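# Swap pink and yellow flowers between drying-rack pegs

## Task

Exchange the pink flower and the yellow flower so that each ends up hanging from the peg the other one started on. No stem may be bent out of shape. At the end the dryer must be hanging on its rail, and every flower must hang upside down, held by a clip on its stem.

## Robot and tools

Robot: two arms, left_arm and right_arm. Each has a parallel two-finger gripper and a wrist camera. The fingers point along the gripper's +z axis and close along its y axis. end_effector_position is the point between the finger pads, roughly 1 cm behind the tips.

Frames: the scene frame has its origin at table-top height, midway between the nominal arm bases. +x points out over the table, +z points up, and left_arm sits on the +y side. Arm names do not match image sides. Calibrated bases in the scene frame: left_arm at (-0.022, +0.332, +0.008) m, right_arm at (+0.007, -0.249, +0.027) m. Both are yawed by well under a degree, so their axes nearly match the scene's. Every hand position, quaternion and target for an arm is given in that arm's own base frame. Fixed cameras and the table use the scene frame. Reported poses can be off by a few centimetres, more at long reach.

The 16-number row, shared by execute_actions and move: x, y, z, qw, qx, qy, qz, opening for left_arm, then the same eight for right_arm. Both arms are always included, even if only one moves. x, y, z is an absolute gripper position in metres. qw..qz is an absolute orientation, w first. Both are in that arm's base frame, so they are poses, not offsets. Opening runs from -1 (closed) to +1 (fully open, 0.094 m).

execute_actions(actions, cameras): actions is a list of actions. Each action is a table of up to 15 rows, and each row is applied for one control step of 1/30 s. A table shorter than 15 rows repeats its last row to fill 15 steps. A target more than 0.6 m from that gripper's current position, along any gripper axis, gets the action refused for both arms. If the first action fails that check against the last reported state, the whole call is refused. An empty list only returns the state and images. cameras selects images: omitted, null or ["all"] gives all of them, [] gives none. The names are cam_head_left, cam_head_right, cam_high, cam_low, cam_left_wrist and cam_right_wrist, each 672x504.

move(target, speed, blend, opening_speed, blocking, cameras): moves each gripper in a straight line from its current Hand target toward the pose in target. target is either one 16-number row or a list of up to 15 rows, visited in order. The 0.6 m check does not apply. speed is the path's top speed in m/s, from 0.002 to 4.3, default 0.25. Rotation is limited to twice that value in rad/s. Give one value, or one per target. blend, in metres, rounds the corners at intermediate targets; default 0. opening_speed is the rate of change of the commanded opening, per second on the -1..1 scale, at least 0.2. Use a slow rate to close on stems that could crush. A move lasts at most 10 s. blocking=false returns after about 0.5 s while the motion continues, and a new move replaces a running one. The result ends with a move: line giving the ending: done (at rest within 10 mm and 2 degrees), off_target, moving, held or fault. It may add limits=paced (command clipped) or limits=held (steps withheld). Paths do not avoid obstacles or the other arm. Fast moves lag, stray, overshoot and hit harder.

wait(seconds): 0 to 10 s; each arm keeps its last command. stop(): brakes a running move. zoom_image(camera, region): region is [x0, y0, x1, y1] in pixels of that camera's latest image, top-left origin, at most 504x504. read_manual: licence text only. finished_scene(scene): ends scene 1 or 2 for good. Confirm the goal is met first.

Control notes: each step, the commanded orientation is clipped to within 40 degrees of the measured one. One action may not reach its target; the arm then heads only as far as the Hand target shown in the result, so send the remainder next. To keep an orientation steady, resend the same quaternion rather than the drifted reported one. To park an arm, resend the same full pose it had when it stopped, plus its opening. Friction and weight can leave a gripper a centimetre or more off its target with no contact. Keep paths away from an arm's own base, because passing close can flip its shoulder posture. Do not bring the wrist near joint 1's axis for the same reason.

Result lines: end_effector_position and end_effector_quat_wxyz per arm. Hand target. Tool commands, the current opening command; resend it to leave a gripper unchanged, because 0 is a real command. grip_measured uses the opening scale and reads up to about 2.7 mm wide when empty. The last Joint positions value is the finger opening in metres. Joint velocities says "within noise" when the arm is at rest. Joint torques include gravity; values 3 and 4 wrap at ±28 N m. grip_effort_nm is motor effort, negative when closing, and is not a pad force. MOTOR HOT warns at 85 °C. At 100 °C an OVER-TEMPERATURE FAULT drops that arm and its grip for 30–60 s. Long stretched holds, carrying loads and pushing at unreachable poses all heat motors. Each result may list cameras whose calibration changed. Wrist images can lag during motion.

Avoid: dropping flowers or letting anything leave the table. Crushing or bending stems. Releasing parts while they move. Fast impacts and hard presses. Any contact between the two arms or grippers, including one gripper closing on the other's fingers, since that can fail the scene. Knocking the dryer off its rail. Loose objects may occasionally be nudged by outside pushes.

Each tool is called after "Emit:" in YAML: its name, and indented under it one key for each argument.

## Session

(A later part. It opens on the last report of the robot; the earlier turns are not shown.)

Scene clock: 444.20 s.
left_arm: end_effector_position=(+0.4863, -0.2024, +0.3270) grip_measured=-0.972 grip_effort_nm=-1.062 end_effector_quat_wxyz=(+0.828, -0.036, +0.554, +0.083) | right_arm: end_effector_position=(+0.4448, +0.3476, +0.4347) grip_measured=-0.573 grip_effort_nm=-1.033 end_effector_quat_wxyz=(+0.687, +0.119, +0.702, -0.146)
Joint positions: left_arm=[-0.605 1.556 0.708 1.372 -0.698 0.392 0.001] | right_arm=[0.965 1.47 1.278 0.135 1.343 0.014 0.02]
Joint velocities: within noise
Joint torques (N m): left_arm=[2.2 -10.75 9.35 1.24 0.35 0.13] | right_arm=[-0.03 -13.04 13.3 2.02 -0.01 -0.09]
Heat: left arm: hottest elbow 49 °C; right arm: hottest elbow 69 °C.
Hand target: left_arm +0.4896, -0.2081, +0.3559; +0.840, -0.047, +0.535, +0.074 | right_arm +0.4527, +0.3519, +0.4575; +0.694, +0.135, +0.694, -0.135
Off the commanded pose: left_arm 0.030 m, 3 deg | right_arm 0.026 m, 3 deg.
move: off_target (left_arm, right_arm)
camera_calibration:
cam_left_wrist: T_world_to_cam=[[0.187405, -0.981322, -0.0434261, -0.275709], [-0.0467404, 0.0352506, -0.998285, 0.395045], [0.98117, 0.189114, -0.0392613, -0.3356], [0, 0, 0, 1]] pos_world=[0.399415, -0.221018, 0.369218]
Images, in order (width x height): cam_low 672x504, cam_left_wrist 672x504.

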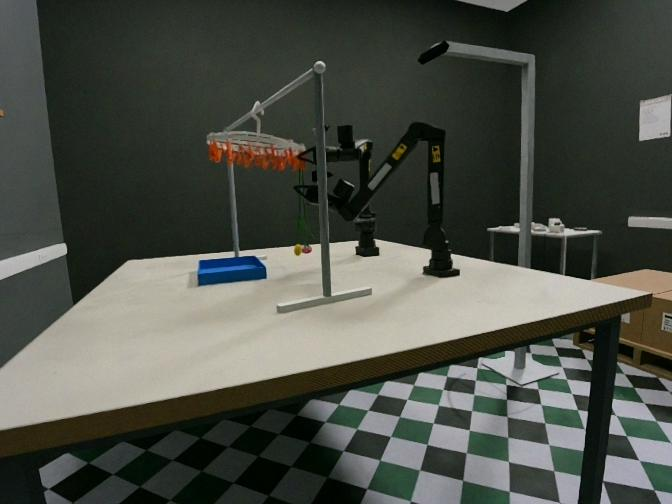

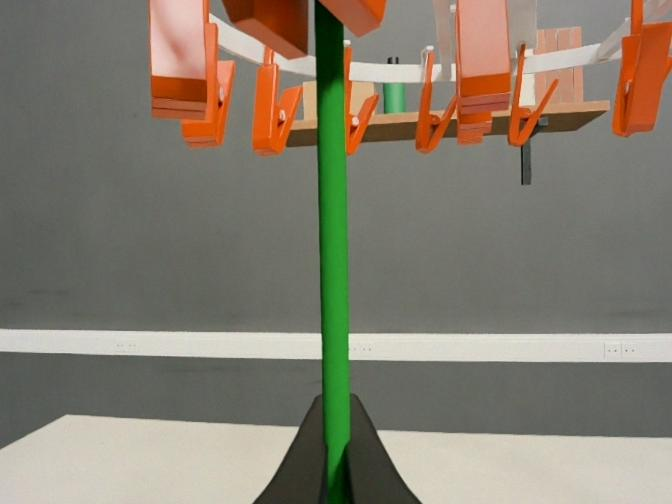

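Emit:
move:
  target: [0.491,-0.209,0.356,0.8402,-0.0468,0.5353,0.0735,-1,0.454,0.353,0.458,0.694,0.135,0.694,-0.135,0.25]
  speed: 0.05
  opening_speed: 0.5
  cameras: ["cam_left_wrist"]

Emit:
zoom_image:
  camera: "cam_left_wrist"
  region: [240, 0, 440, 150]

Scene clock: 448.40 s.
left_arm: end_effector_position=(+0.4863, -0.2028, +0.3280) grip_measured=-0.972 grip_effort_nm=-1.062 end_effector_quat_wxyz=(+0.828, -0.036, +0.553, +0.082) | right_arm: end_effector_position=(+0.4454, +0.3485, +0.4331) grip_measured=+0.247 grip_effort_nm=0.071 end_effector_quat_wxyz=(+0.687, +0.118, +0.702, -0.147)
Joint positions: left_arm=[-0.605 1.555 0.71 1.372 -0.696 0.392 0.001] | right_arm=[0.965 1.473 1.278 0.135 1.343 0.014 0.059]
Joint velocities: within noise
Joint torques (N m): left_arm=[2.2 -10.7 9.28 1.16 0.3 0.13] | right_arm=[0.03 -13.39 13.3 1.94 0.04 -0.09]
Heat: left arm: hottest elbow 49 °C; right arm: hottest elbow 69 °C.
Hand target: left_arm +0.4896, -0.2083, +0.3558; +0.840, -0.047, +0.535, +0.073 | right_arm +0.4527, +0.3519, +0.4575; +0.694, +0.135, +0.694, -0.135
Off the commanded pose: left_arm 0.029 m, 3 deg | right_arm 0.027 m, 3 deg.
move: off_target (left_arm, right_arm)
camera_calibration:
cam_left_wrist: T_world_to_cam=[[0.186107, -0.981612, -0.0424406, -0.275742], [-0.0448441, 0.0346639, -0.998392, 0.394992], [0.981506, 0.187711, -0.0375683, -0.336406], [0, 0, 0, 1]] pos_world=[0.399215, -0.221217, 0.370016]
Images, in order (width x height): cam_left_wrist 672x504.

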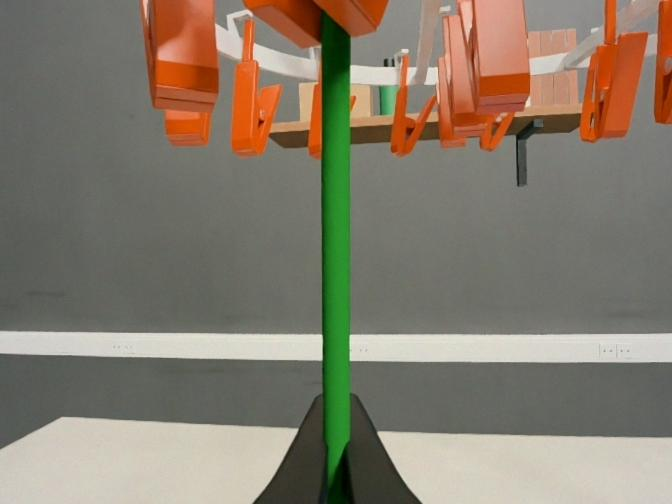

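Scaled by 2.520 from the camera's 672x504 image, which has a finer 960x720 frame.

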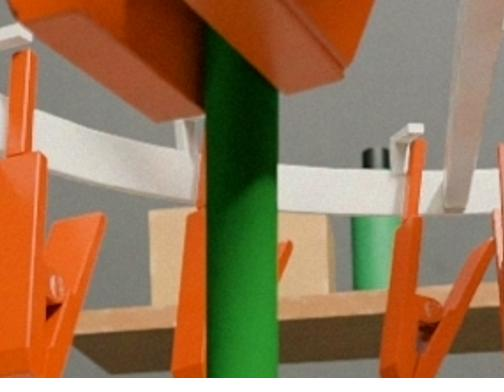

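Emit:
move:
  target: [0.491,-0.209,0.356,0.8402,-0.0468,0.5353,0.0735,-1,0.37,0.387,0.458,0.694,0.135,0.694,-0.135,0.25]
  speed: 0.06
  cameras: []

Emit:
move:
  target: [0.491,-0.209,0.356,0.8402,-0.0468,0.5353,0.0735,-0.2,0.37,0.387,0.458,0.694,0.135,0.694,-0.135,0.25]
  opening_speed: 0.5
  cameras: ["cam_left_wrist","cam_low"]

Emit:
move:
  target:
    - [0.489,-0.208,0.320,0.8402,-0.0468,0.5353,0.0735,-0.2,0.37,0.40,0.458,0.694,0.135,0.694,-0.135,0.25]
    - [0.40,-0.225,0.316,0.8402,-0.0468,0.5353,0.0735,-0.2,0.35,0.39,0.458,0.701,0.0923,0.701,-0.0923,0.25]
  speed: 0.07
  cameras: ["cam_left_wrist","cam_low","cam_right_wrist"]

Emit:
zoom_image:
  camera: "cam_low"
  region: [200, 120, 360, 280]

Scene clock: 456.17 s.
left_arm: end_effector_position=(+0.4863, -0.2028, +0.3283) grip_measured=-0.972 grip_effort_nm=-1.067 end_effector_quat_wxyz=(+0.829, -0.036, +0.553, +0.082) | right_arm: end_effector_position=(+0.3734, +0.3852, +0.4386) grip_measured=+0.249 grip_effort_nm=0.071 end_effector_quat_wxyz=(+0.690, +0.124, +0.697, -0.150)
Joint positions: left_arm=[-0.605 1.554 0.71 1.372 -0.696 0.392 0.001] | right_arm=[1.128 1.465 1.278 0.135 1.517 0.014 0.059]
Joint velocities: within noise
Joint torques (N m): left_arm=[2.2 -10.64 9.29 1.16 0.29 0.13] | right_arm=[1.14 -15.09 10.97 1.54 0.15 -0.01]
Heat: left arm: hottest elbow 49 °C; right arm: hottest elbow 69 °C.
Hand target: left_arm +0.4896, -0.2083, +0.3559; +0.840, -0.047, +0.535, +0.073 | right_arm +0.3698, +0.3865, +0.4577; +0.694, +0.135, +0.694, -0.135
Off the commanded pose: left_arm 0.029 m, 3 deg | right_arm 0.020 m, 2 deg.
move: off_target (left_arm, right_arm)
No camera images: "cameras" was empty.

Scene clock: 458.10 s.
left_arm: end_effector_position=(+0.4863, -0.2028, +0.3283) grip_measured=-0.203 grip_effort_nm=0.056 end_effector_quat_wxyz=(+0.829, -0.036, +0.553, +0.082) | right_arm: end_effector_position=(+0.3733, +0.3851, +0.4388) grip_measured=+0.249 grip_effort_nm=0.066 end_effector_quat_wxyz=(+0.690, +0.124, +0.697, -0.150)
Joint positions: left_arm=[-0.605 1.554 0.71 1.372 -0.696 0.392 0.037] | right_arm=[1.128 1.465 1.278 0.135 1.517 0.014 0.059]
Joint velocities: within noise
Joint torques (N m): left_arm=[2.26 -10.64 9.28 1.14 0.29 0.13] | right_arm=[1.14 -15.03 10.97 1.54 0.16 -0.02]
Heat: left arm: hottest elbow 49 °C; right arm: hottest elbow 69 °C.
Hand target: left_arm +0.4896, -0.2083, +0.3559; +0.840, -0.047, +0.535, +0.073 | right_arm +0.3698, +0.3864, +0.4578; +0.694, +0.135, +0.694, -0.135
Off the commanded pose: left_arm 0.029 m, 3 deg | right_arm 0.020 m, 2 deg.
move: off_target (left_arm, right_arm)
camera_calibration:
cam_left_wrist: T_world_to_cam=[[0.18615, -0.981627, -0.041919, -0.275943], [-0.0441616, 0.0342623, -0.998437, 0.394946], [0.981528, 0.18771, -0.0369723, -0.336625], [0, 0, 0, 1]] pos_world=[0.399215, -0.221217, 0.370316]
Images, in order (width x height): cam_low 672x504, cam_left_wrist 672x504.

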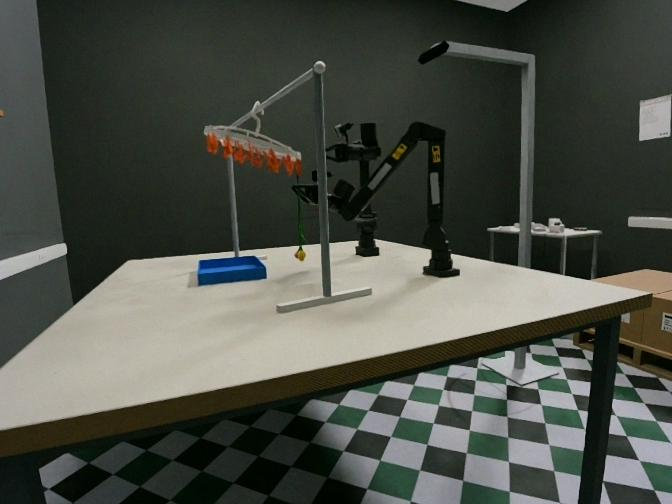

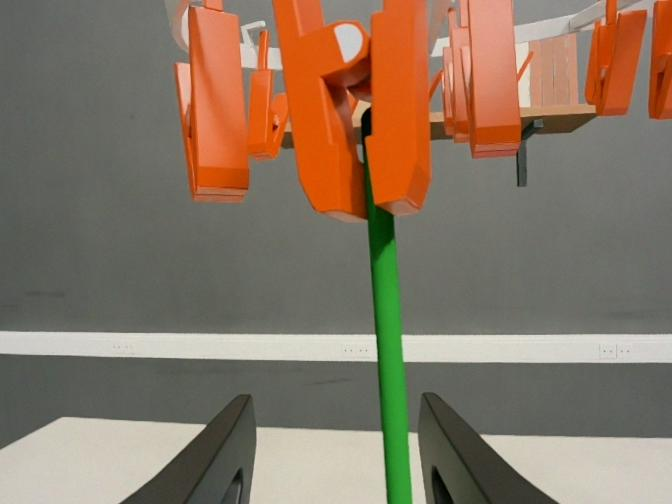

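Scene clock: 460.57 s.
left_arm: end_effector_position=(+0.4066, -0.2249, +0.3069) grip_measured=-0.202 grip_effort_nm=0.051 end_effector_quat_wxyz=(+0.825, -0.035, +0.559, +0.074) | right_arm: end_effector_position=(+0.3556, +0.3897, +0.4571) grip_measured=+0.249 grip_effort_nm=0.071 end_effector_quat_wxyz=(+0.700, +0.097, +0.701, -0.097)
Joint positions: left_arm=[-0.784 1.516 0.565 1.548 -0.844 0.497 0.038] | right_arm=[1.161 1.399 1.25 0.135 1.435 0.014 0.059]
Joint velocities: within noise
Joint torques (N m): left_arm=[1.79 -9.29 5.12 2.14 0.18 0.16] | right_arm=[1.44 -14.04 8.08 1.83 -0.05 -0.04]
Heat: left arm: hottest elbow 49 °C; right arm: hottest elbow 68 °C.
Hand target: left_arm +0.4004, -0.2248, +0.3163; +0.831, -0.041, +0.551, +0.068 | right_arm +0.3501, +0.3899, +0.4580; +0.701, +0.092, +0.701, -0.092
Off the commanded pose: left_arm 0.011 m, 3 deg | right_arm 0.006 m, 1 deg.
joint sent to its limit (left arm) — joint 4 (wrist pitch), upper limit. The joint targets still meet the commanded pose.
move: off_target (left_arm)
camera_calibration:
cam_left_wrist: T_world_to_cam=[[0.171636, -0.984491, -0.036318, -0.280122], [-0.0568037, 0.026914, -0.998023, 0.374124], [0.983521, 0.17336, -0.0513033, -0.254654], [0, 0, 0, 1]] pos_world=[0.319788, -0.241701, 0.350146]
cam_right_wrist: T_world_to_cam=[[-0.265654, -0.964032, 0.00840647, 0.465125], [-0.404244, 0.103471, -0.90878, 0.559965], [0.875223, -0.244819, -0.417192, 0.0617664], [0, 0, 0, 1]] pos_world=[0.295866, 0.405576, 0.530744]
Images, in order (width x height): cam_low 672x504, cam_left_wrist 672x504, cam_right_wrist 672x504.

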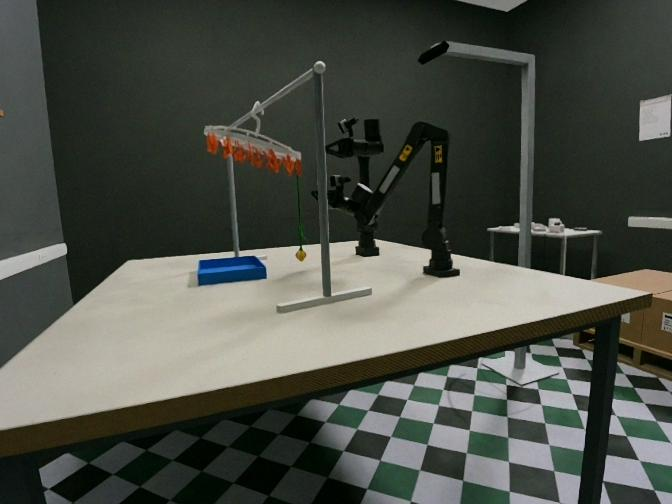

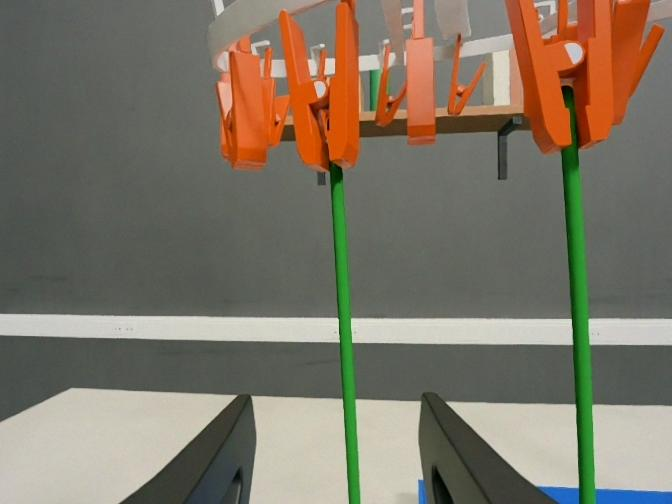

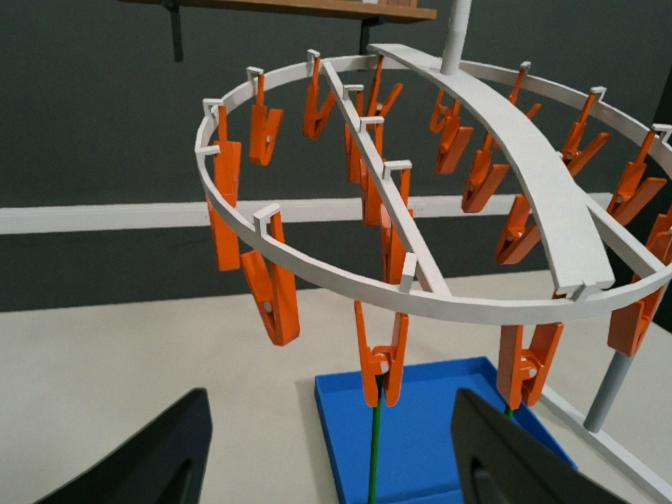

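Scaled by 3.150 from the camera's 672x504 image, which has a finer 960x720 frame.

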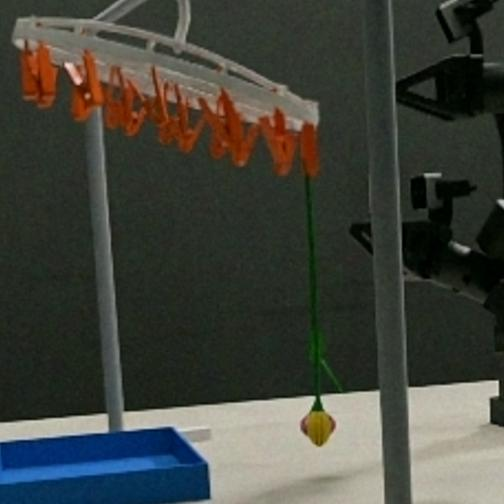

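Emit:
move:
  target: [0.405,-0.310,0.305,0.8402,-0.0468,0.5353,0.0735,-0.2,0.35,0.38,0.445,0.701,0.0923,0.701,-0.0923,0.25]
  speed: 0.1
  cameras: ["cam_left_wrist","cam_right_wrist"]

Scene clock: 469.07 s.
left_arm: end_effector_position=(+0.4018, -0.2991, +0.2938) grip_measured=-0.202 grip_effort_nm=0.056 end_effector_quat_wxyz=(+0.812, -0.020, +0.579, +0.069) | right_arm: end_effector_position=(+0.3523, +0.3826, +0.4433) grip_measured=+0.249 grip_effort_nm=0.071 end_effector_quat_wxyz=(+0.699, +0.090, +0.703, -0.097)
Joint positions: left_arm=[-0.923 1.634 0.692 1.548 -0.953 0.565 0.038] | right_arm=[1.161 1.381 1.198 0.158 1.427 0.014 0.059]
Joint velocities: within noise
Joint torques (N m): left_arm=[1.96 -8.53 8.16 2.09 0.21 0.16] | right_arm=[0.67 -13.57 8.09 2.11 -0.06 -0.01]
Heat: left arm: hottest elbow 49 °C; right arm: hottest elbow 66 °C.
Hand target: left_arm +0.4047, -0.3095, +0.3053; +0.819, -0.032, +0.569, +0.060 | right_arm +0.3501, +0.3800, +0.4449; +0.701, +0.092, +0.702, -0.092
Off the commanded pose: left_arm 0.016 m, 7 deg | right_arm 0.004 m, 1 deg.
joint sent to its limit (left arm) — joint 4 (wrist pitch), upper limit. The joint targets are off in orientation, not in position.
move: off_target (left_arm)
camera_calibration:
cam_left_wrist: T_world_to_cam=[[0.14522, -0.987657, -0.0586986, -0.336561], [-0.104757, 0.0436453, -0.99354, 0.38572], [0.983838, 0.150431, -0.0971259, -0.23128], [0, 0, 0, 1]] pos_world=[0.316824, -0.31445, 0.341009]
cam_right_wrist: T_world_to_cam=[[-0.257538, -0.966083, 0.0188996, 0.450882], [-0.409084, 0.0912914, -0.907919, 0.5529], [0.8754, -0.241555, -0.41872, 0.0565732], [0, 0, 0, 1]] pos_world=[0.292777, 0.39878, 0.517155]
Images, in order (width x height): cam_left_wrist 672x504, cam_right_wrist 672x504.

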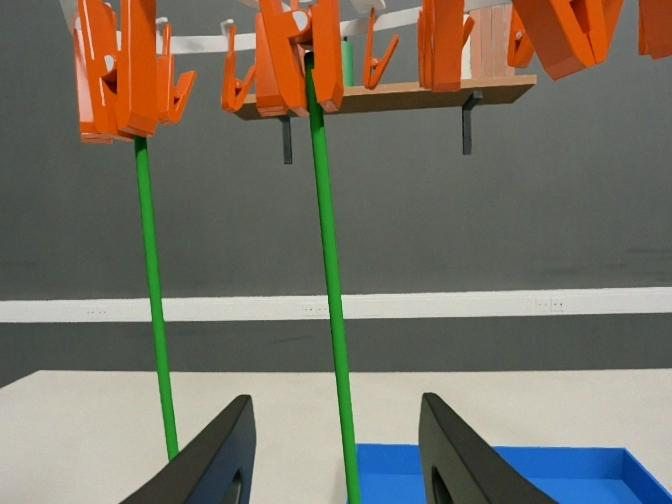

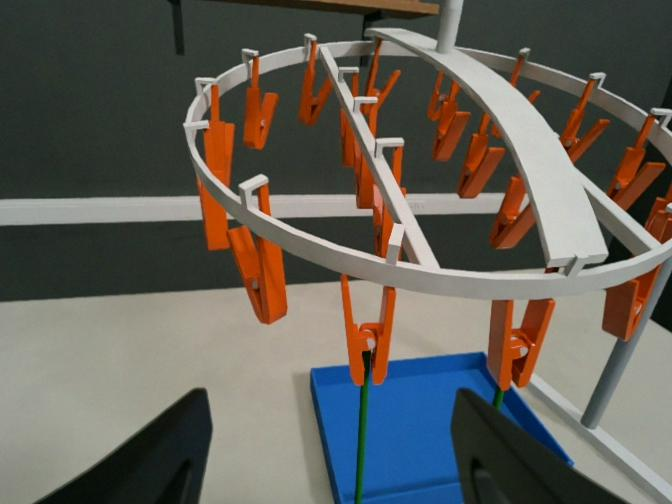

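Emit:
move:
  target:
    - [0.437,-0.302,0.307,0.8402,-0.0468,0.5353,0.0735,-0.2,0.35,0.38,0.445,0.701,0.0923,0.701,-0.0923,0.25]
    - [0.476,-0.299,0.309,0.8402,-0.0468,0.5353,0.0735,-0.2,0.35,0.38,0.445,0.701,0.0923,0.701,-0.0923,0.25]
  speed: 0.06
  cameras: ["cam_left_wrist"]

Scene clock: 474.87 s.
left_arm: end_effector_position=(+0.4184, -0.2999, +0.2946) grip_measured=-0.202 grip_effort_nm=0.046 end_effector_quat_wxyz=(+0.818, -0.016, +0.571, +0.074) | right_arm: end_effector_position=(+0.3523, +0.3825, +0.4437) grip_measured=+0.249 grip_effort_nm=0.071 end_effector_quat_wxyz=(+0.699, +0.091, +0.702, -0.097)
Joint positions: left_arm=[-0.889 1.663 0.722 1.548 -0.914 0.565 0.038] | right_arm=[1.161 1.38 1.198 0.159 1.427 0.014 0.059]
Joint velocities: within noise
Joint torques (N m): left_arm=[2.2 -9.93 5.27 1.37 0.24 0.04] | right_arm=[0.67 -13.57 8.03 2.09 -0.05 -0.04]
Heat: left arm: hottest elbow 49 °C; right arm: hottest elbow 64 °C.
Hand target: left_arm +0.4165, -0.3010, +0.2949; +0.818, -0.016, +0.571, +0.072 | right_arm +0.3501, +0.3800, +0.4450; +0.701, +0.092, +0.701, -0.092
Off the commanded pose: left_arm 0.059 m, 6 deg | right_arm 0.004 m, 1 deg.
move: held (left_arm; a check stopped the path); path passed 0 of 2 targets; limits=held
pose unreachable (left arm): on one or more control steps of this call, first in action 0 (counted from 0), this arm could not follow its commanded pose, so it was not sent that pose on those steps. It may still have moved: this result reports where it is.
cause: moving toward the commanded pose would bring a part of the arm too close to another arm (this arm's forearm (the part past joint 3) and the right arm's wrist (the part past joint 4), where that arm would come to rest).
camera_calibration:
cam_left_wrist: T_world_to_cam=[[0.148563, -0.986493, -0.0689962, -0.33773], [-0.0867412, 0.0565021, -0.994627, 0.384948], [0.985091, 0.15375, -0.0771754, -0.252844], [0, 0, 0, 1]] pos_world=[0.33264, -0.316044, 0.340064]
Images, in order (width x height): cam_left_wrist 672x504.

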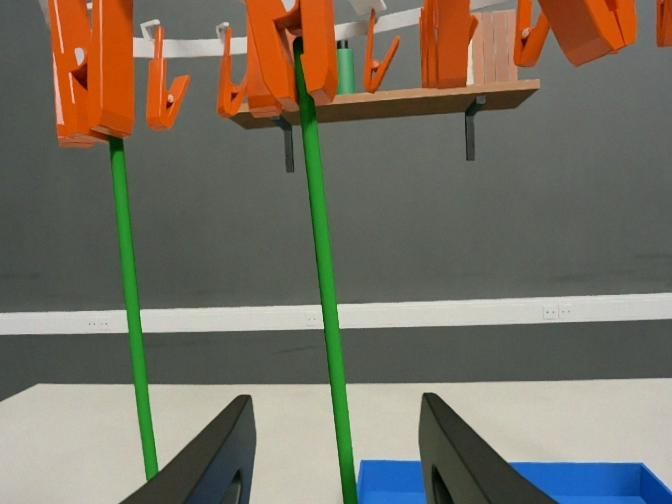

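Emit:
move:
  target:
    - [0.42,-0.301,0.303,0.8402,-0.0468,0.5353,0.0735,-0.2,0.36,0.37,0.50,0.701,0.0923,0.701,-0.0923,0.25]
    - [0.437,-0.304,0.307,0.8402,-0.0468,0.5353,0.0735,-0.2,0.36,0.37,0.51,0.701,0.0923,0.701,-0.0923,0.25]
    - [0.476,-0.301,0.309,0.8402,-0.0468,0.5353,0.0735,-0.2,0.36,0.37,0.51,0.701,0.0923,0.701,-0.0923,0.25]
  speed: 0.06
  cameras: ["cam_left_wrist"]

Scene clock: 479.53 s.
left_arm: end_effector_position=(+0.4664, -0.2983, +0.2971) grip_measured=-0.202 grip_effort_nm=0.056 end_effector_quat_wxyz=(+0.829, -0.026, +0.552, +0.083) | right_arm: end_effector_position=(+0.3551, +0.3723, +0.4778) grip_measured=+0.249 grip_effort_nm=0.066 end_effector_quat_wxyz=(+0.696, +0.070, +0.707, -0.109)
Joint positions: left_arm=[-0.803 1.747 0.826 1.548 -0.846 0.549 0.038] | right_arm=[1.145 1.341 1.257 0.037 1.399 -0.011 0.059]
Joint velocities: within noise
Joint torques (N m): left_arm=[3.25 -10.17 8.47 2.1 0.41 -0.07] | right_arm=[-0.21 -12.45 13.39 1.18 -0.03 0.04]
Heat: left arm: hottest elbow 49 °C; right arm: hottest elbow 63 °C.
Hand target: left_arm +0.4754, -0.3005, +0.3088; +0.838, -0.045, +0.539, +0.072 | right_arm +0.3587, +0.3684, +0.5092; +0.702, +0.092, +0.700, -0.092
Off the commanded pose: left_arm 0.015 m, 4 deg | right_arm 0.033 m, 3 deg.
joint sent to its limit (left arm) — joint 4 (wrist pitch), upper limit. The joint targets still meet the commanded pose.
move: off_target (left_arm, right_arm)
camera_calibration:
cam_left_wrist: T_world_to_cam=[[0.175205, -0.982755, -0.0591219, -0.357436], [-0.044064, 0.0521632, -0.997666, 0.371223], [0.983545, 0.177401, -0.0341648, -0.305242], [0, 0, 0, 1]] pos_world=[0.379202, -0.316486, 0.338795]
Images, in order (width x height): cam_left_wrist 672x504.

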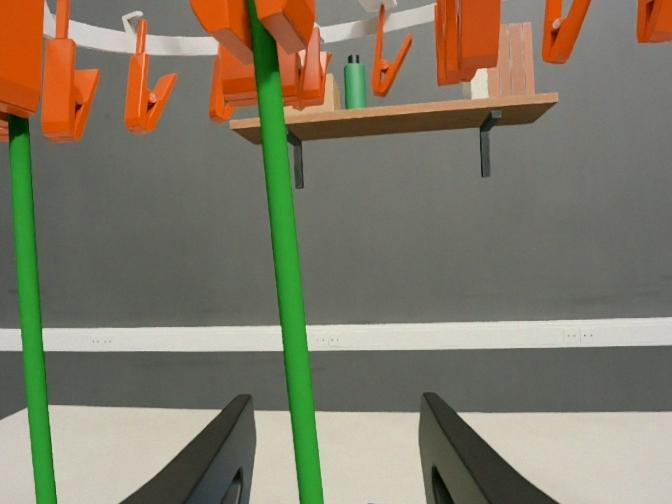

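Emit:
move:
  target:
    - [0.490,-0.283,0.307,0.8402,-0.0468,0.5353,0.0735,-0.2,0.36,0.37,0.51,0.701,0.0923,0.701,-0.0923,0.25]
    - [0.493,-0.290,0.305,0.8402,-0.0468,0.5353,0.0735,-0.2,0.36,0.37,0.51,0.701,0.0923,0.701,-0.0923,0.25]
  speed: 0.05
  cameras: ["cam_left_wrist"]

Scene clock: 484.50 s.
left_arm: end_effector_position=(+0.4818, -0.2831, +0.2954) grip_measured=-0.202 grip_effort_nm=0.051 end_effector_quat_wxyz=(+0.832, -0.030, +0.547, +0.084) | right_arm: end_effector_position=(+0.3551, +0.3723, +0.4779) grip_measured=+0.249 grip_effort_nm=0.071 end_effector_quat_wxyz=(+0.696, +0.070, +0.707, -0.109)
Joint positions: left_arm=[-0.755 1.758 0.829 1.548 -0.81 0.521 0.038] | right_arm=[1.145 1.341 1.257 0.036 1.399 -0.011 0.059]
Joint velocities: within noise
Joint torques (N m): left_arm=[2.61 -11.52 5.46 1.42 0.28 0.05] | right_arm=[-0.15 -12.34 13.44 1.21 -0.02 0.04]
Heat: left arm: hottest elbow 49 °C; right arm: hottest elbow 64 °C.
Hand target: left_arm +0.4810, -0.2826, +0.2974; +0.833, -0.031, +0.546, +0.083 | right_arm +0.3587, +0.3684, +0.5093; +0.702, +0.092, +0.700, -0.092
Off the commanded pose: left_arm 0.016 m, 3 deg | right_arm 0.033 m, 3 deg.
move: held (left_arm; a check stopped the path), off_target (right_arm); limits=held
pose unreachable (left arm): on one or more control steps of this call, first in action 0 (counted from 0), this arm could not follow its commanded pose, so it was not sent that pose on those steps. It may still have moved: this result reports where it is.
cause: moving toward the commanded pose would bring a part of the arm too close to another arm (this arm's forearm (the part past joint 3) and the right arm's wrist (the part past joint 5)).
camera_calibration:
cam_left_wrist: T_world_to_cam=[[0.183024, -0.981758, -0.0515119, -0.351024], [-0.0311096, 0.046587, -0.99843, 0.361769], [0.982616, 0.18434, -0.0220156, -0.324257], [0, 0, 0, 1]] pos_world=[0.394121, -0.301701, 0.33598]
Images, in order (width x height): cam_left_wrist 672x504.

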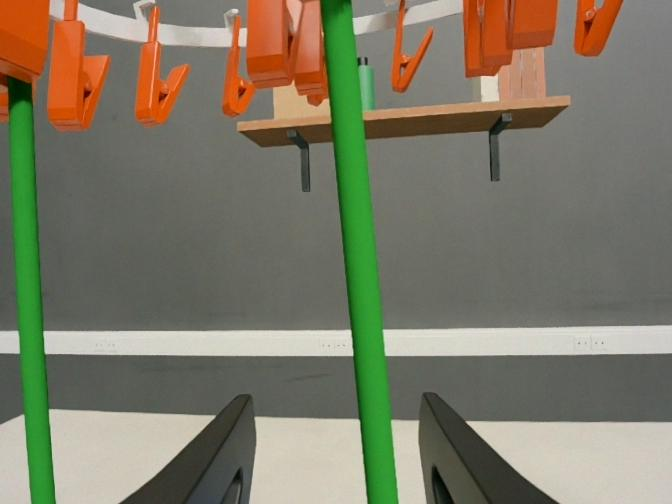

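Emit:
move:
  target:
    - [0.486,-0.300,0.305,0.8402,-0.0468,0.5353,0.0735,-0.2,0.35,0.38,0.53,0.701,0.0923,0.701,-0.0923,0.25]
    - [0.488,-0.295,0.305,0.8402,-0.0468,0.5353,0.0735,-0.2,0.35,0.38,0.53,0.701,0.0923,0.701,-0.0923,0.25]
  speed: 0.05
  cameras: ["cam_left_wrist"]

Scene clock: 489.13 s.
left_arm: end_effector_position=(+0.4828, -0.2863, +0.2931) grip_measured=-0.202 grip_effort_nm=0.056 end_effector_quat_wxyz=(+0.831, -0.034, +0.549, +0.085) | right_arm: end_effector_position=(+0.3516, +0.3725, +0.5046) grip_measured=+0.249 grip_effort_nm=0.066 end_effector_quat_wxyz=(+0.698, +0.082, +0.704, -0.107)
Joint positions: left_arm=[-0.761 1.768 0.839 1.548 -0.824 0.521 0.038] | right_arm=[1.153 1.341 1.321 -0.006 1.422 -0.012 0.059]
Joint velocities: within noise
Joint torques (N m): left_arm=[2.2 -10.52 8.31 2.11 0.4 0.06] | right_arm=[1.26 -11.34 13.46 1.1 0.12 -0.03]
Heat: left arm: hottest elbow 49 °C; right arm: hottest elbow 64 °C.
Hand target: left_arm +0.4874, -0.2946, +0.3050; +0.840, -0.046, +0.536, +0.073 | right_arm +0.3492, +0.3787, +0.5292; +0.702, +0.092, +0.700, -0.092
Off the commanded pose: left_arm 0.016 m, 3 deg | right_arm 0.027 m, 2 deg.
joint sent to its limit (left arm) — joint 4 (wrist pitch), upper limit. The joint targets still meet the commanded pose.
move: off_target (left_arm, right_arm)
camera_calibration:
cam_left_wrist: T_world_to_cam=[[0.188344, -0.981011, -0.0462926, -0.358322], [-0.0367903, 0.0400555, -0.99852, 0.360571], [0.981414, 0.189769, -0.0285474, -0.320629], [0, 0, 0, 1]] pos_world=[0.395424, -0.305115, 0.334297]
Images, in order (width x height): cam_left_wrist 672x504.

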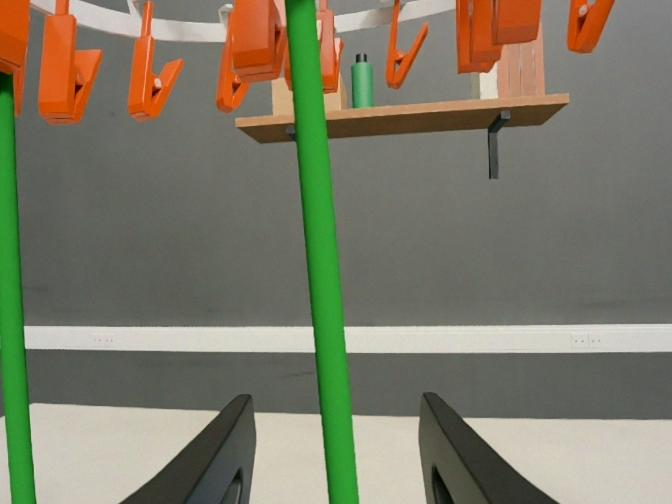

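Emit:
move:
  target: [0.488,-0.295,0.305,0.8402,-0.0468,0.5353,0.0735,-1,0.35,0.38,0.53,0.701,0.0923,0.701,-0.0923,0.4]
  opening_speed: 0.5
  cameras: ["cam_left_wrist","cam_right_wrist"]

Scene clock: 492.77 s.
left_arm: end_effector_position=(+0.4828, -0.2863, +0.2931) grip_measured=-0.986 grip_effort_nm=-0.789 end_effector_quat_wxyz=(+0.831, -0.034, +0.549, +0.085) | right_arm: end_effector_position=(+0.3516, +0.3724, +0.5039) grip_measured=+0.399 grip_effort_nm=0.071 end_effector_quat_wxyz=(+0.697, +0.080, +0.704, -0.110)
Joint positions: left_arm=[-0.761 1.768 0.839 1.548 -0.824 0.521 0.001] | right_arm=[1.153 1.341 1.321 -0.012 1.422 -0.012 0.066]
Joint velocities: within noise
Joint torques (N m): left_arm=[2.2 -10.46 8.32 2.13 0.38 0.06] | right_arm=[1.38 -11.05 13.61 1.16 0.14 0.01]
Heat: left arm: hottest elbow 49 °C; right arm: hottest elbow 63 °C.
Hand target: left_arm +0.4874, -0.2946, +0.3049; +0.840, -0.046, +0.536, +0.073 | right_arm +0.3492, +0.3786, +0.5292; +0.702, +0.092, +0.700, -0.092
Off the commanded pose: left_arm 0.016 m, 3 deg | right_arm 0.027 m, 3 deg.
joint sent to its limit (left arm) — joint 4 (wrist pitch), upper limit. The joint targets still meet the commanded pose.
move: off_target (left_arm, right_arm)
camera_calibration:
cam_left_wrist: T_world_to_cam=[[0.188344, -0.981011, -0.0462926, -0.358322], [-0.0367903, 0.0400555, -0.99852, 0.360571], [0.981414, 0.189769, -0.0285474, -0.320629], [0, 0, 0, 1]] pos_world=[0.395424, -0.305115, 0.334297]
cam_right_wrist: T_world_to_cam=[[-0.25962, -0.964311, 0.0519788, 0.423127], [-0.417844, 0.0636445, -0.906287, 0.621132], [0.870634, -0.257009, -0.419455, 0.0878833], [0, 0, 0, 1]] pos_world=[0.292874, 0.391081, 0.577793]
Images, in order (width x height): cam_left_wrist 672x504, cam_right_wrist 672x504.

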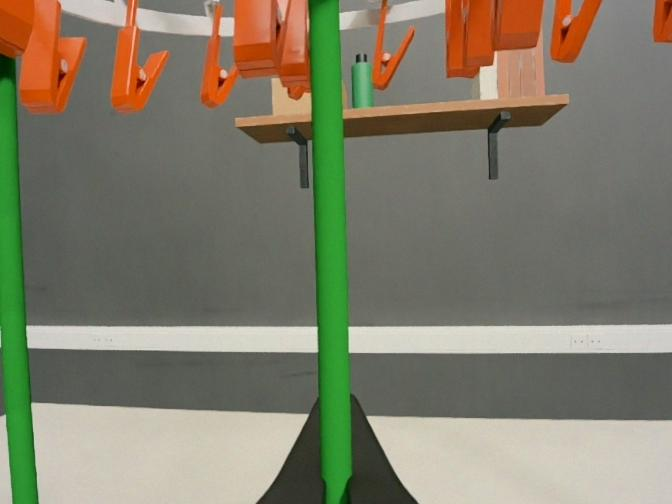

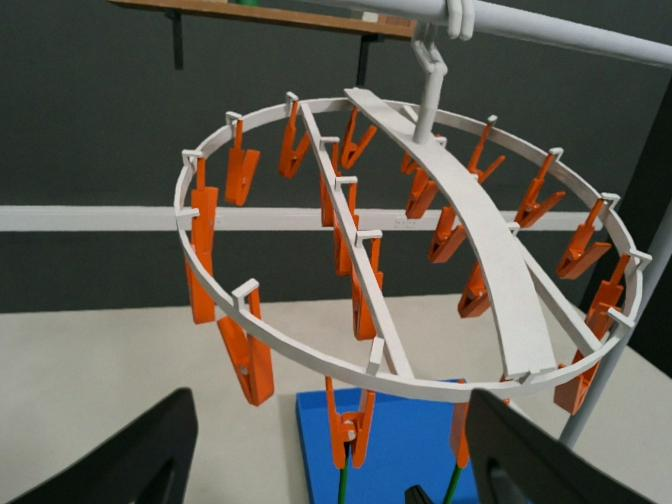

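Emit:
move:
  target: [0.488,-0.295,0.305,0.8402,-0.0468,0.5353,0.0735,-1,0.345,0.300,0.480,0.701,0.0923,0.701,-0.0923,0.4]
  speed: 0.08
  cameras: ["cam_right_wrist"]

Scene clock: 497.87 s.
left_arm: end_effector_position=(+0.4828, -0.2863, +0.2931) grip_measured=-0.986 grip_effort_nm=-0.784 end_effector_quat_wxyz=(+0.831, -0.034, +0.549, +0.085) | right_arm: end_effector_position=(+0.3431, +0.3050, +0.4807) grip_measured=+0.399 grip_effort_nm=0.071 end_effector_quat_wxyz=(+0.699, +0.084, +0.703, -0.096)
Joint positions: left_arm=[-0.761 1.768 0.839 1.548 -0.824 0.521 0.001] | right_arm=[1.102 1.166 1.107 0.043 1.357 -0.001 0.066]
Joint velocities: within noise
Joint torques (N m): left_arm=[2.26 -10.52 8.29 2.13 0.39 0.06] | right_arm=[-0.15 -9.17 8.21 2.18 -0.06 0.1]
Heat: left arm: hottest elbow 49 °C; right arm: hottest elbow 62 °C.
Hand target: left_arm +0.4874, -0.2946, +0.3049; +0.840, -0.046, +0.536, +0.073 | right_arm +0.3449, +0.3000, +0.4800; +0.701, +0.092, +0.701, -0.092
Off the commanded pose: left_arm 0.016 m, 3 deg | right_arm 0.005 m, 1 deg.
joint sent to its limit (left arm) — joint 4 (wrist pitch), upper limit. The joint targets still meet the commanded pose.
move: off_target (left_arm)
camera_calibration:
cam_right_wrist: T_world_to_cam=[[-0.246415, -0.968823, 0.0257218, 0.366597], [-0.411573, 0.0805798, -0.907808, 0.5942], [0.877432, -0.234284, -0.418598, 0.0584656], [0, 0, 0, 1]] pos_world=[0.283592, 0.320985, 0.554463]
Images, in order (width x height): cam_right_wrist 672x504.

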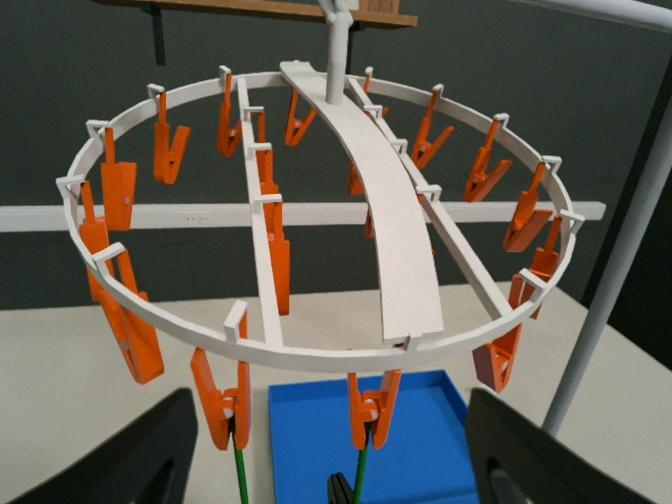

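Emit:
move:
  target:
    - [0.488,-0.295,0.305,0.8402,-0.0468,0.5353,0.0735,-1,0.355,0.290,0.430,0.701,0.0923,0.701,-0.0923,0.4]
    - [0.488,-0.295,0.305,0.8402,-0.0468,0.5353,0.0735,-1,0.408,0.276,0.427,0.701,0.0923,0.701,-0.0923,0.4]
  speed: 0.06
  cameras: ["cam_right_wrist","cam_low","cam_head_right"]

Emit:
zoom_image:
  camera: "cam_low"
  region: [260, 130, 360, 205]

Scene clock: 503.93 s.
left_arm: end_effector_position=(+0.4828, -0.2863, +0.2931) grip_measured=-0.986 grip_effort_nm=-0.784 end_effector_quat_wxyz=(+0.831, -0.034, +0.549, +0.085) | right_arm: end_effector_position=(+0.4023, +0.2750, +0.4217) grip_measured=+0.399 grip_effort_nm=0.071 end_effector_quat_wxyz=(+0.698, +0.085, +0.705, -0.095)
Joint positions: left_arm=[-0.761 1.768 0.839 1.548 -0.824 0.521 0.001] | right_arm=[0.934 1.204 0.983 0.2 1.19 0.003 0.066]
Joint velocities: within noise
Joint torques (N m): left_arm=[2.26 -10.46 8.32 2.13 0.39 0.06] | right_arm=[0.09 -7.88 10.06 2.32 -0.06 0.02]
Heat: left arm: hottest elbow 48 °C; right arm: hottest elbow 61 °C.
Hand target: left_arm +0.4874, -0.2946, +0.3049; +0.840, -0.046, +0.536, +0.073 | right_arm +0.4078, +0.2759, +0.4269; +0.701, +0.092, +0.701, -0.092
Off the commanded pose: left_arm 0.016 m, 3 deg | right_arm 0.008 m, 1 deg.
joint sent to its limit (left arm) — joint 4 (wrist pitch), upper limit. The joint targets still meet the commanded pose.
move: off_target (left_arm)
camera_calibration:
cam_right_wrist: T_world_to_cam=[[-0.247074, -0.968677, 0.0248715, 0.354212], [-0.414981, 0.0825821, -0.906075, 0.567549], [0.87564, -0.234188, -0.422387, -0.0229009], [0, 0, 0, 1]] pos_world=[0.343091, 0.290884, 0.495759]
Images, in order (width x height): cam_head_right 672x504, cam_low 672x504, cam_right_wrist 672x504.

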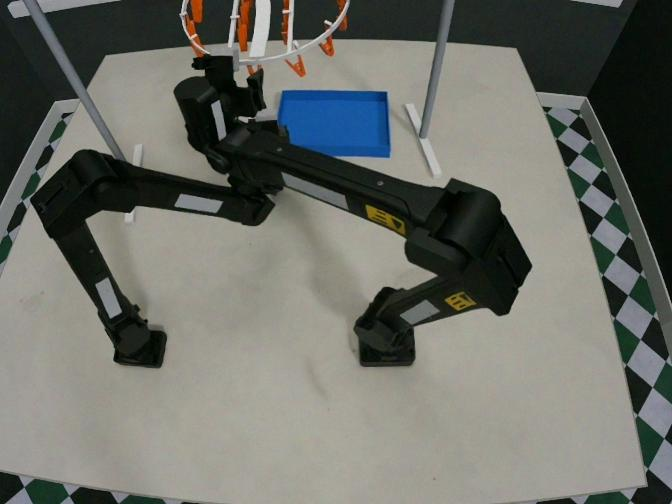

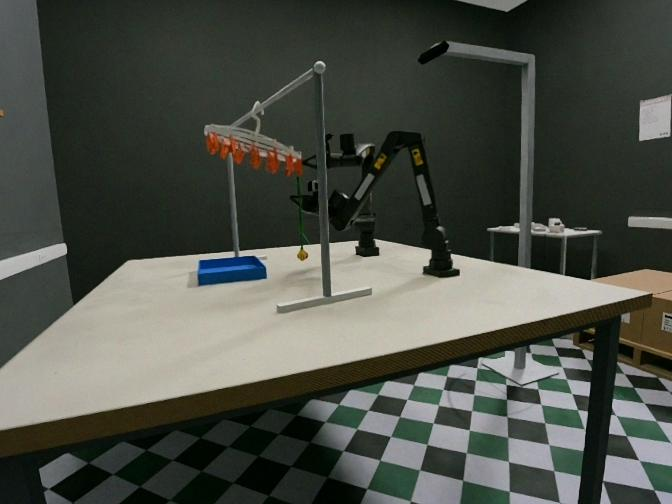

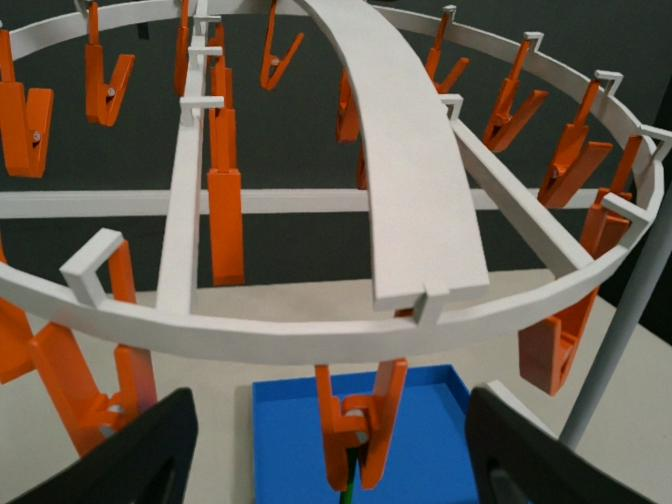

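Scaled by 5.040 from the camera's 672x504 image, which has a finer 960x720 frame.

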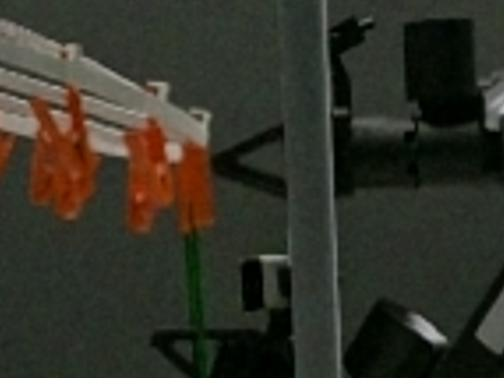

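Emit:
move:
  target: [0.488,-0.295,0.305,0.8402,-0.0468,0.5353,0.0735,-1,0.444,0.263,0.410,0.701,0.0923,0.701,-0.0923,0.4]
  speed: 0.05
  cameras: ["cam_right_wrist"]

Scene clock: 508.57 s.
left_arm: end_effector_position=(+0.4828, -0.2863, +0.2931) grip_measured=-0.986 grip_effort_nm=-0.779 end_effector_quat_wxyz=(+0.831, -0.034, +0.549, +0.085) | right_arm: end_effector_position=(+0.4384, +0.2629, +0.4081) grip_measured=+0.399 grip_effort_nm=0.071 end_effector_quat_wxyz=(+0.699, +0.087, +0.704, -0.093)
Joint positions: left_arm=[-0.761 1.768 0.839 1.548 -0.824 0.521 0.001] | right_arm=[0.846 1.251 0.983 0.254 1.101 0.003 0.066]
Joint velocities: within noise
Joint torques (N m): left_arm=[2.26 -10.52 8.31 2.13 0.39 0.06] | right_arm=[0.03 -8.76 9.54 2.37 -0.06 0.02]
Heat: left arm: hottest elbow 48 °C; right arm: hottest elbow 60 °C.
Hand target: left_arm +0.4874, -0.2946, +0.3049; +0.840, -0.046, +0.536, +0.073 | right_arm +0.4439, +0.2628, +0.4100; +0.701, +0.092, +0.701, -0.092
Off the commanded pose: left_arm 0.016 m, 3 deg | right_arm 0.006 m, 1 deg.
joint sent to its limit (left arm) — joint 4 (wrist pitch), upper limit. The joint targets still meet the commanded pose.
move: off_target (left_arm)
camera_calibration:
cam_right_wrist: T_world_to_cam=[[-0.247163, -0.968799, 0.0183999, 0.354499], [-0.412334, 0.087974, -0.906775, 0.568984], [0.876864, -0.231708, -0.421213, -0.0647311], [0, 0, 0, 1]] pos_world=[0.378991, 0.278384, 0.482152]
Images, in order (width x height): cam_right_wrist 672x504.

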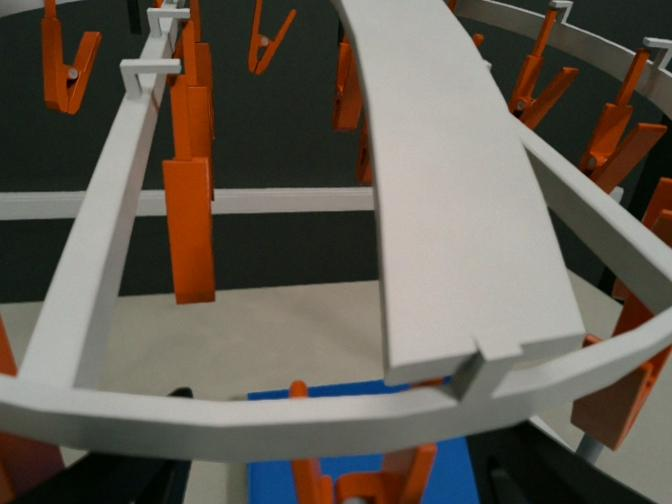

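Emit:
move:
  target: [0.488,-0.295,0.305,0.8402,-0.0468,0.5353,0.0735,-1,0.450,0.258,0.400,0.701,0.0923,0.701,-0.0923,0.4]
  speed: 0.05
  cameras: []

Emit:
move:
  target: [0.488,-0.295,0.305,0.8402,-0.0468,0.5353,0.0735,-1,0.450,0.258,0.400,0.701,0.0923,0.701,-0.0923,-0.4]
  opening_speed: 0.5
  cameras: ["cam_right_wrist","cam_low"]

Emit:
zoom_image:
  camera: "cam_low"
  region: [260, 130, 360, 205]

Scene clock: 513.17 s.
left_arm: end_effector_position=(+0.4828, -0.2863, +0.2931) grip_measured=-0.986 grip_effort_nm=-0.784 end_effector_quat_wxyz=(+0.831, -0.034, +0.549, +0.085) | right_arm: end_effector_position=(+0.4452, +0.2610, +0.4076) grip_measured=+0.399 grip_effort_nm=0.076 end_effector_quat_wxyz=(+0.702, +0.091, +0.701, -0.087)
Joint positions: left_arm=[-0.761 1.768 0.839 1.548 -0.824 0.521 0.001] | right_arm=[0.83 1.261 0.983 0.279 1.082 0.003 0.066]
Joint velocities: within noise
Joint torques (N m): left_arm=[2.26 -10.46 8.34 2.11 0.39 0.06] | right_arm=[-0.03 -9 8.1 2.36 -0.05 0.02]
Heat: left arm: hottest elbow 48 °C; right arm: hottest elbow 59 °C.
Hand target: left_arm +0.4874, -0.2946, +0.3049; +0.840, -0.046, +0.536, +0.073 | right_arm +0.4498, +0.2580, +0.4001; +0.701, +0.092, +0.701, -0.092
Off the commanded pose: left_arm 0.016 m, 3 deg | right_arm 0.009 m, 1 deg.
joint sent to its limit (left arm) — joint 4 (wrist pitch), upper limit. The joint targets still meet the commanded pose.
move: off_target (left_arm)
No camera images: "cameras" was empty.

Scene clock: 515.10 s.
left_arm: end_effector_position=(+0.4828, -0.2864, +0.2931) grip_measured=-0.986 grip_effort_nm=-0.784 end_effector_quat_wxyz=(+0.831, -0.034, +0.549, +0.084) | right_arm: end_effector_position=(+0.4455, +0.2611, +0.4074) grip_measured=-0.397 grip_effort_nm=-0.081 end_effector_quat_wxyz=(+0.702, +0.091, +0.701, -0.087)
Joint positions: left_arm=[-0.761 1.768 0.839 1.548 -0.824 0.521 0.001] | right_arm=[0.829 1.261 0.983 0.28 1.081 0.003 0.028]
Joint velocities: within noise
Joint torques (N m): left_arm=[1.9 -10.52 8.31 2.11 0.35 0.06] | right_arm=[-0.21 -8.94 8.1 2.43 -0.04 0.02]
Heat: left arm: hottest elbow 48 °C; right arm: hottest elbow 59 °C.
Hand target: left_arm +0.4874, -0.2946, +0.3049; +0.840, -0.046, +0.536, +0.073 | right_arm +0.4499, +0.2580, +0.4001; +0.701, +0.092, +0.701, -0.092
Off the commanded pose: left_arm 0.016 m, 3 deg | right_arm 0.009 m, 1 deg.
joint sent to its limit (left arm) — joint 4 (wrist pitch), upper limit. The joint targets still meet the commanded pose.
move: off_target (left_arm)
camera_calibration:
cam_right_wrist: T_world_to_cam=[[-0.243996, -0.969768, 0.00386977, 0.359281], [-0.402745, 0.0977001, -0.910083, 0.565916], [0.882192, -0.223615, -0.414408, -0.0789077], [0, 0, 0, 1]] pos_world=[0.385195, 0.275485, 0.48094]
Images, in order (width x height): cam_low 672x504, cam_right_wrist 672x504.

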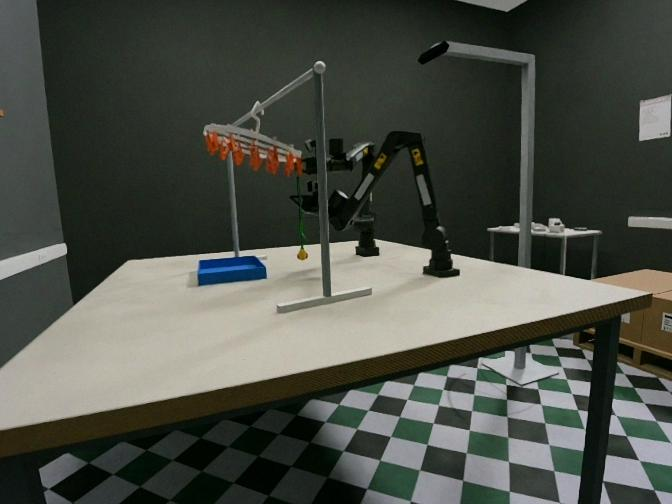

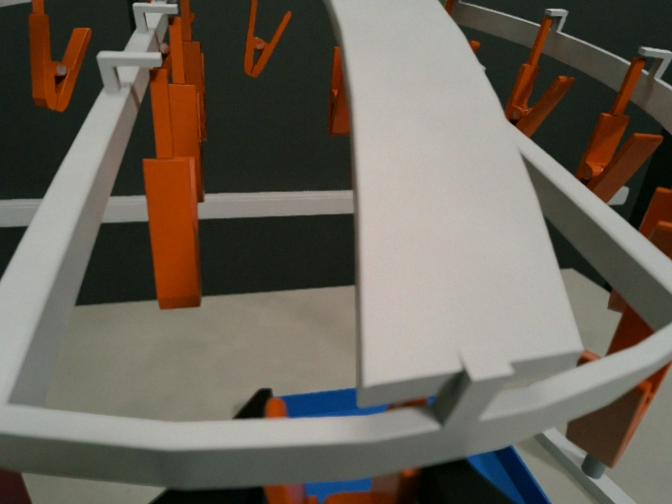

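Scaled by 5.040 from the camera's 672x504 image, which has a finer 960x720 frame.

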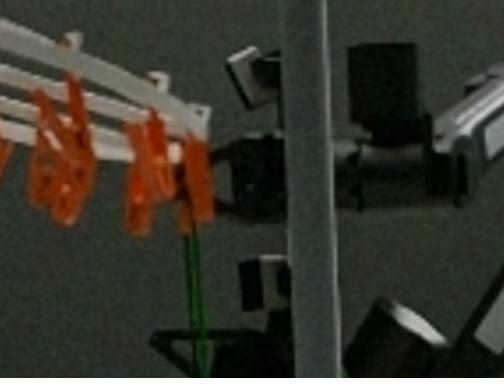

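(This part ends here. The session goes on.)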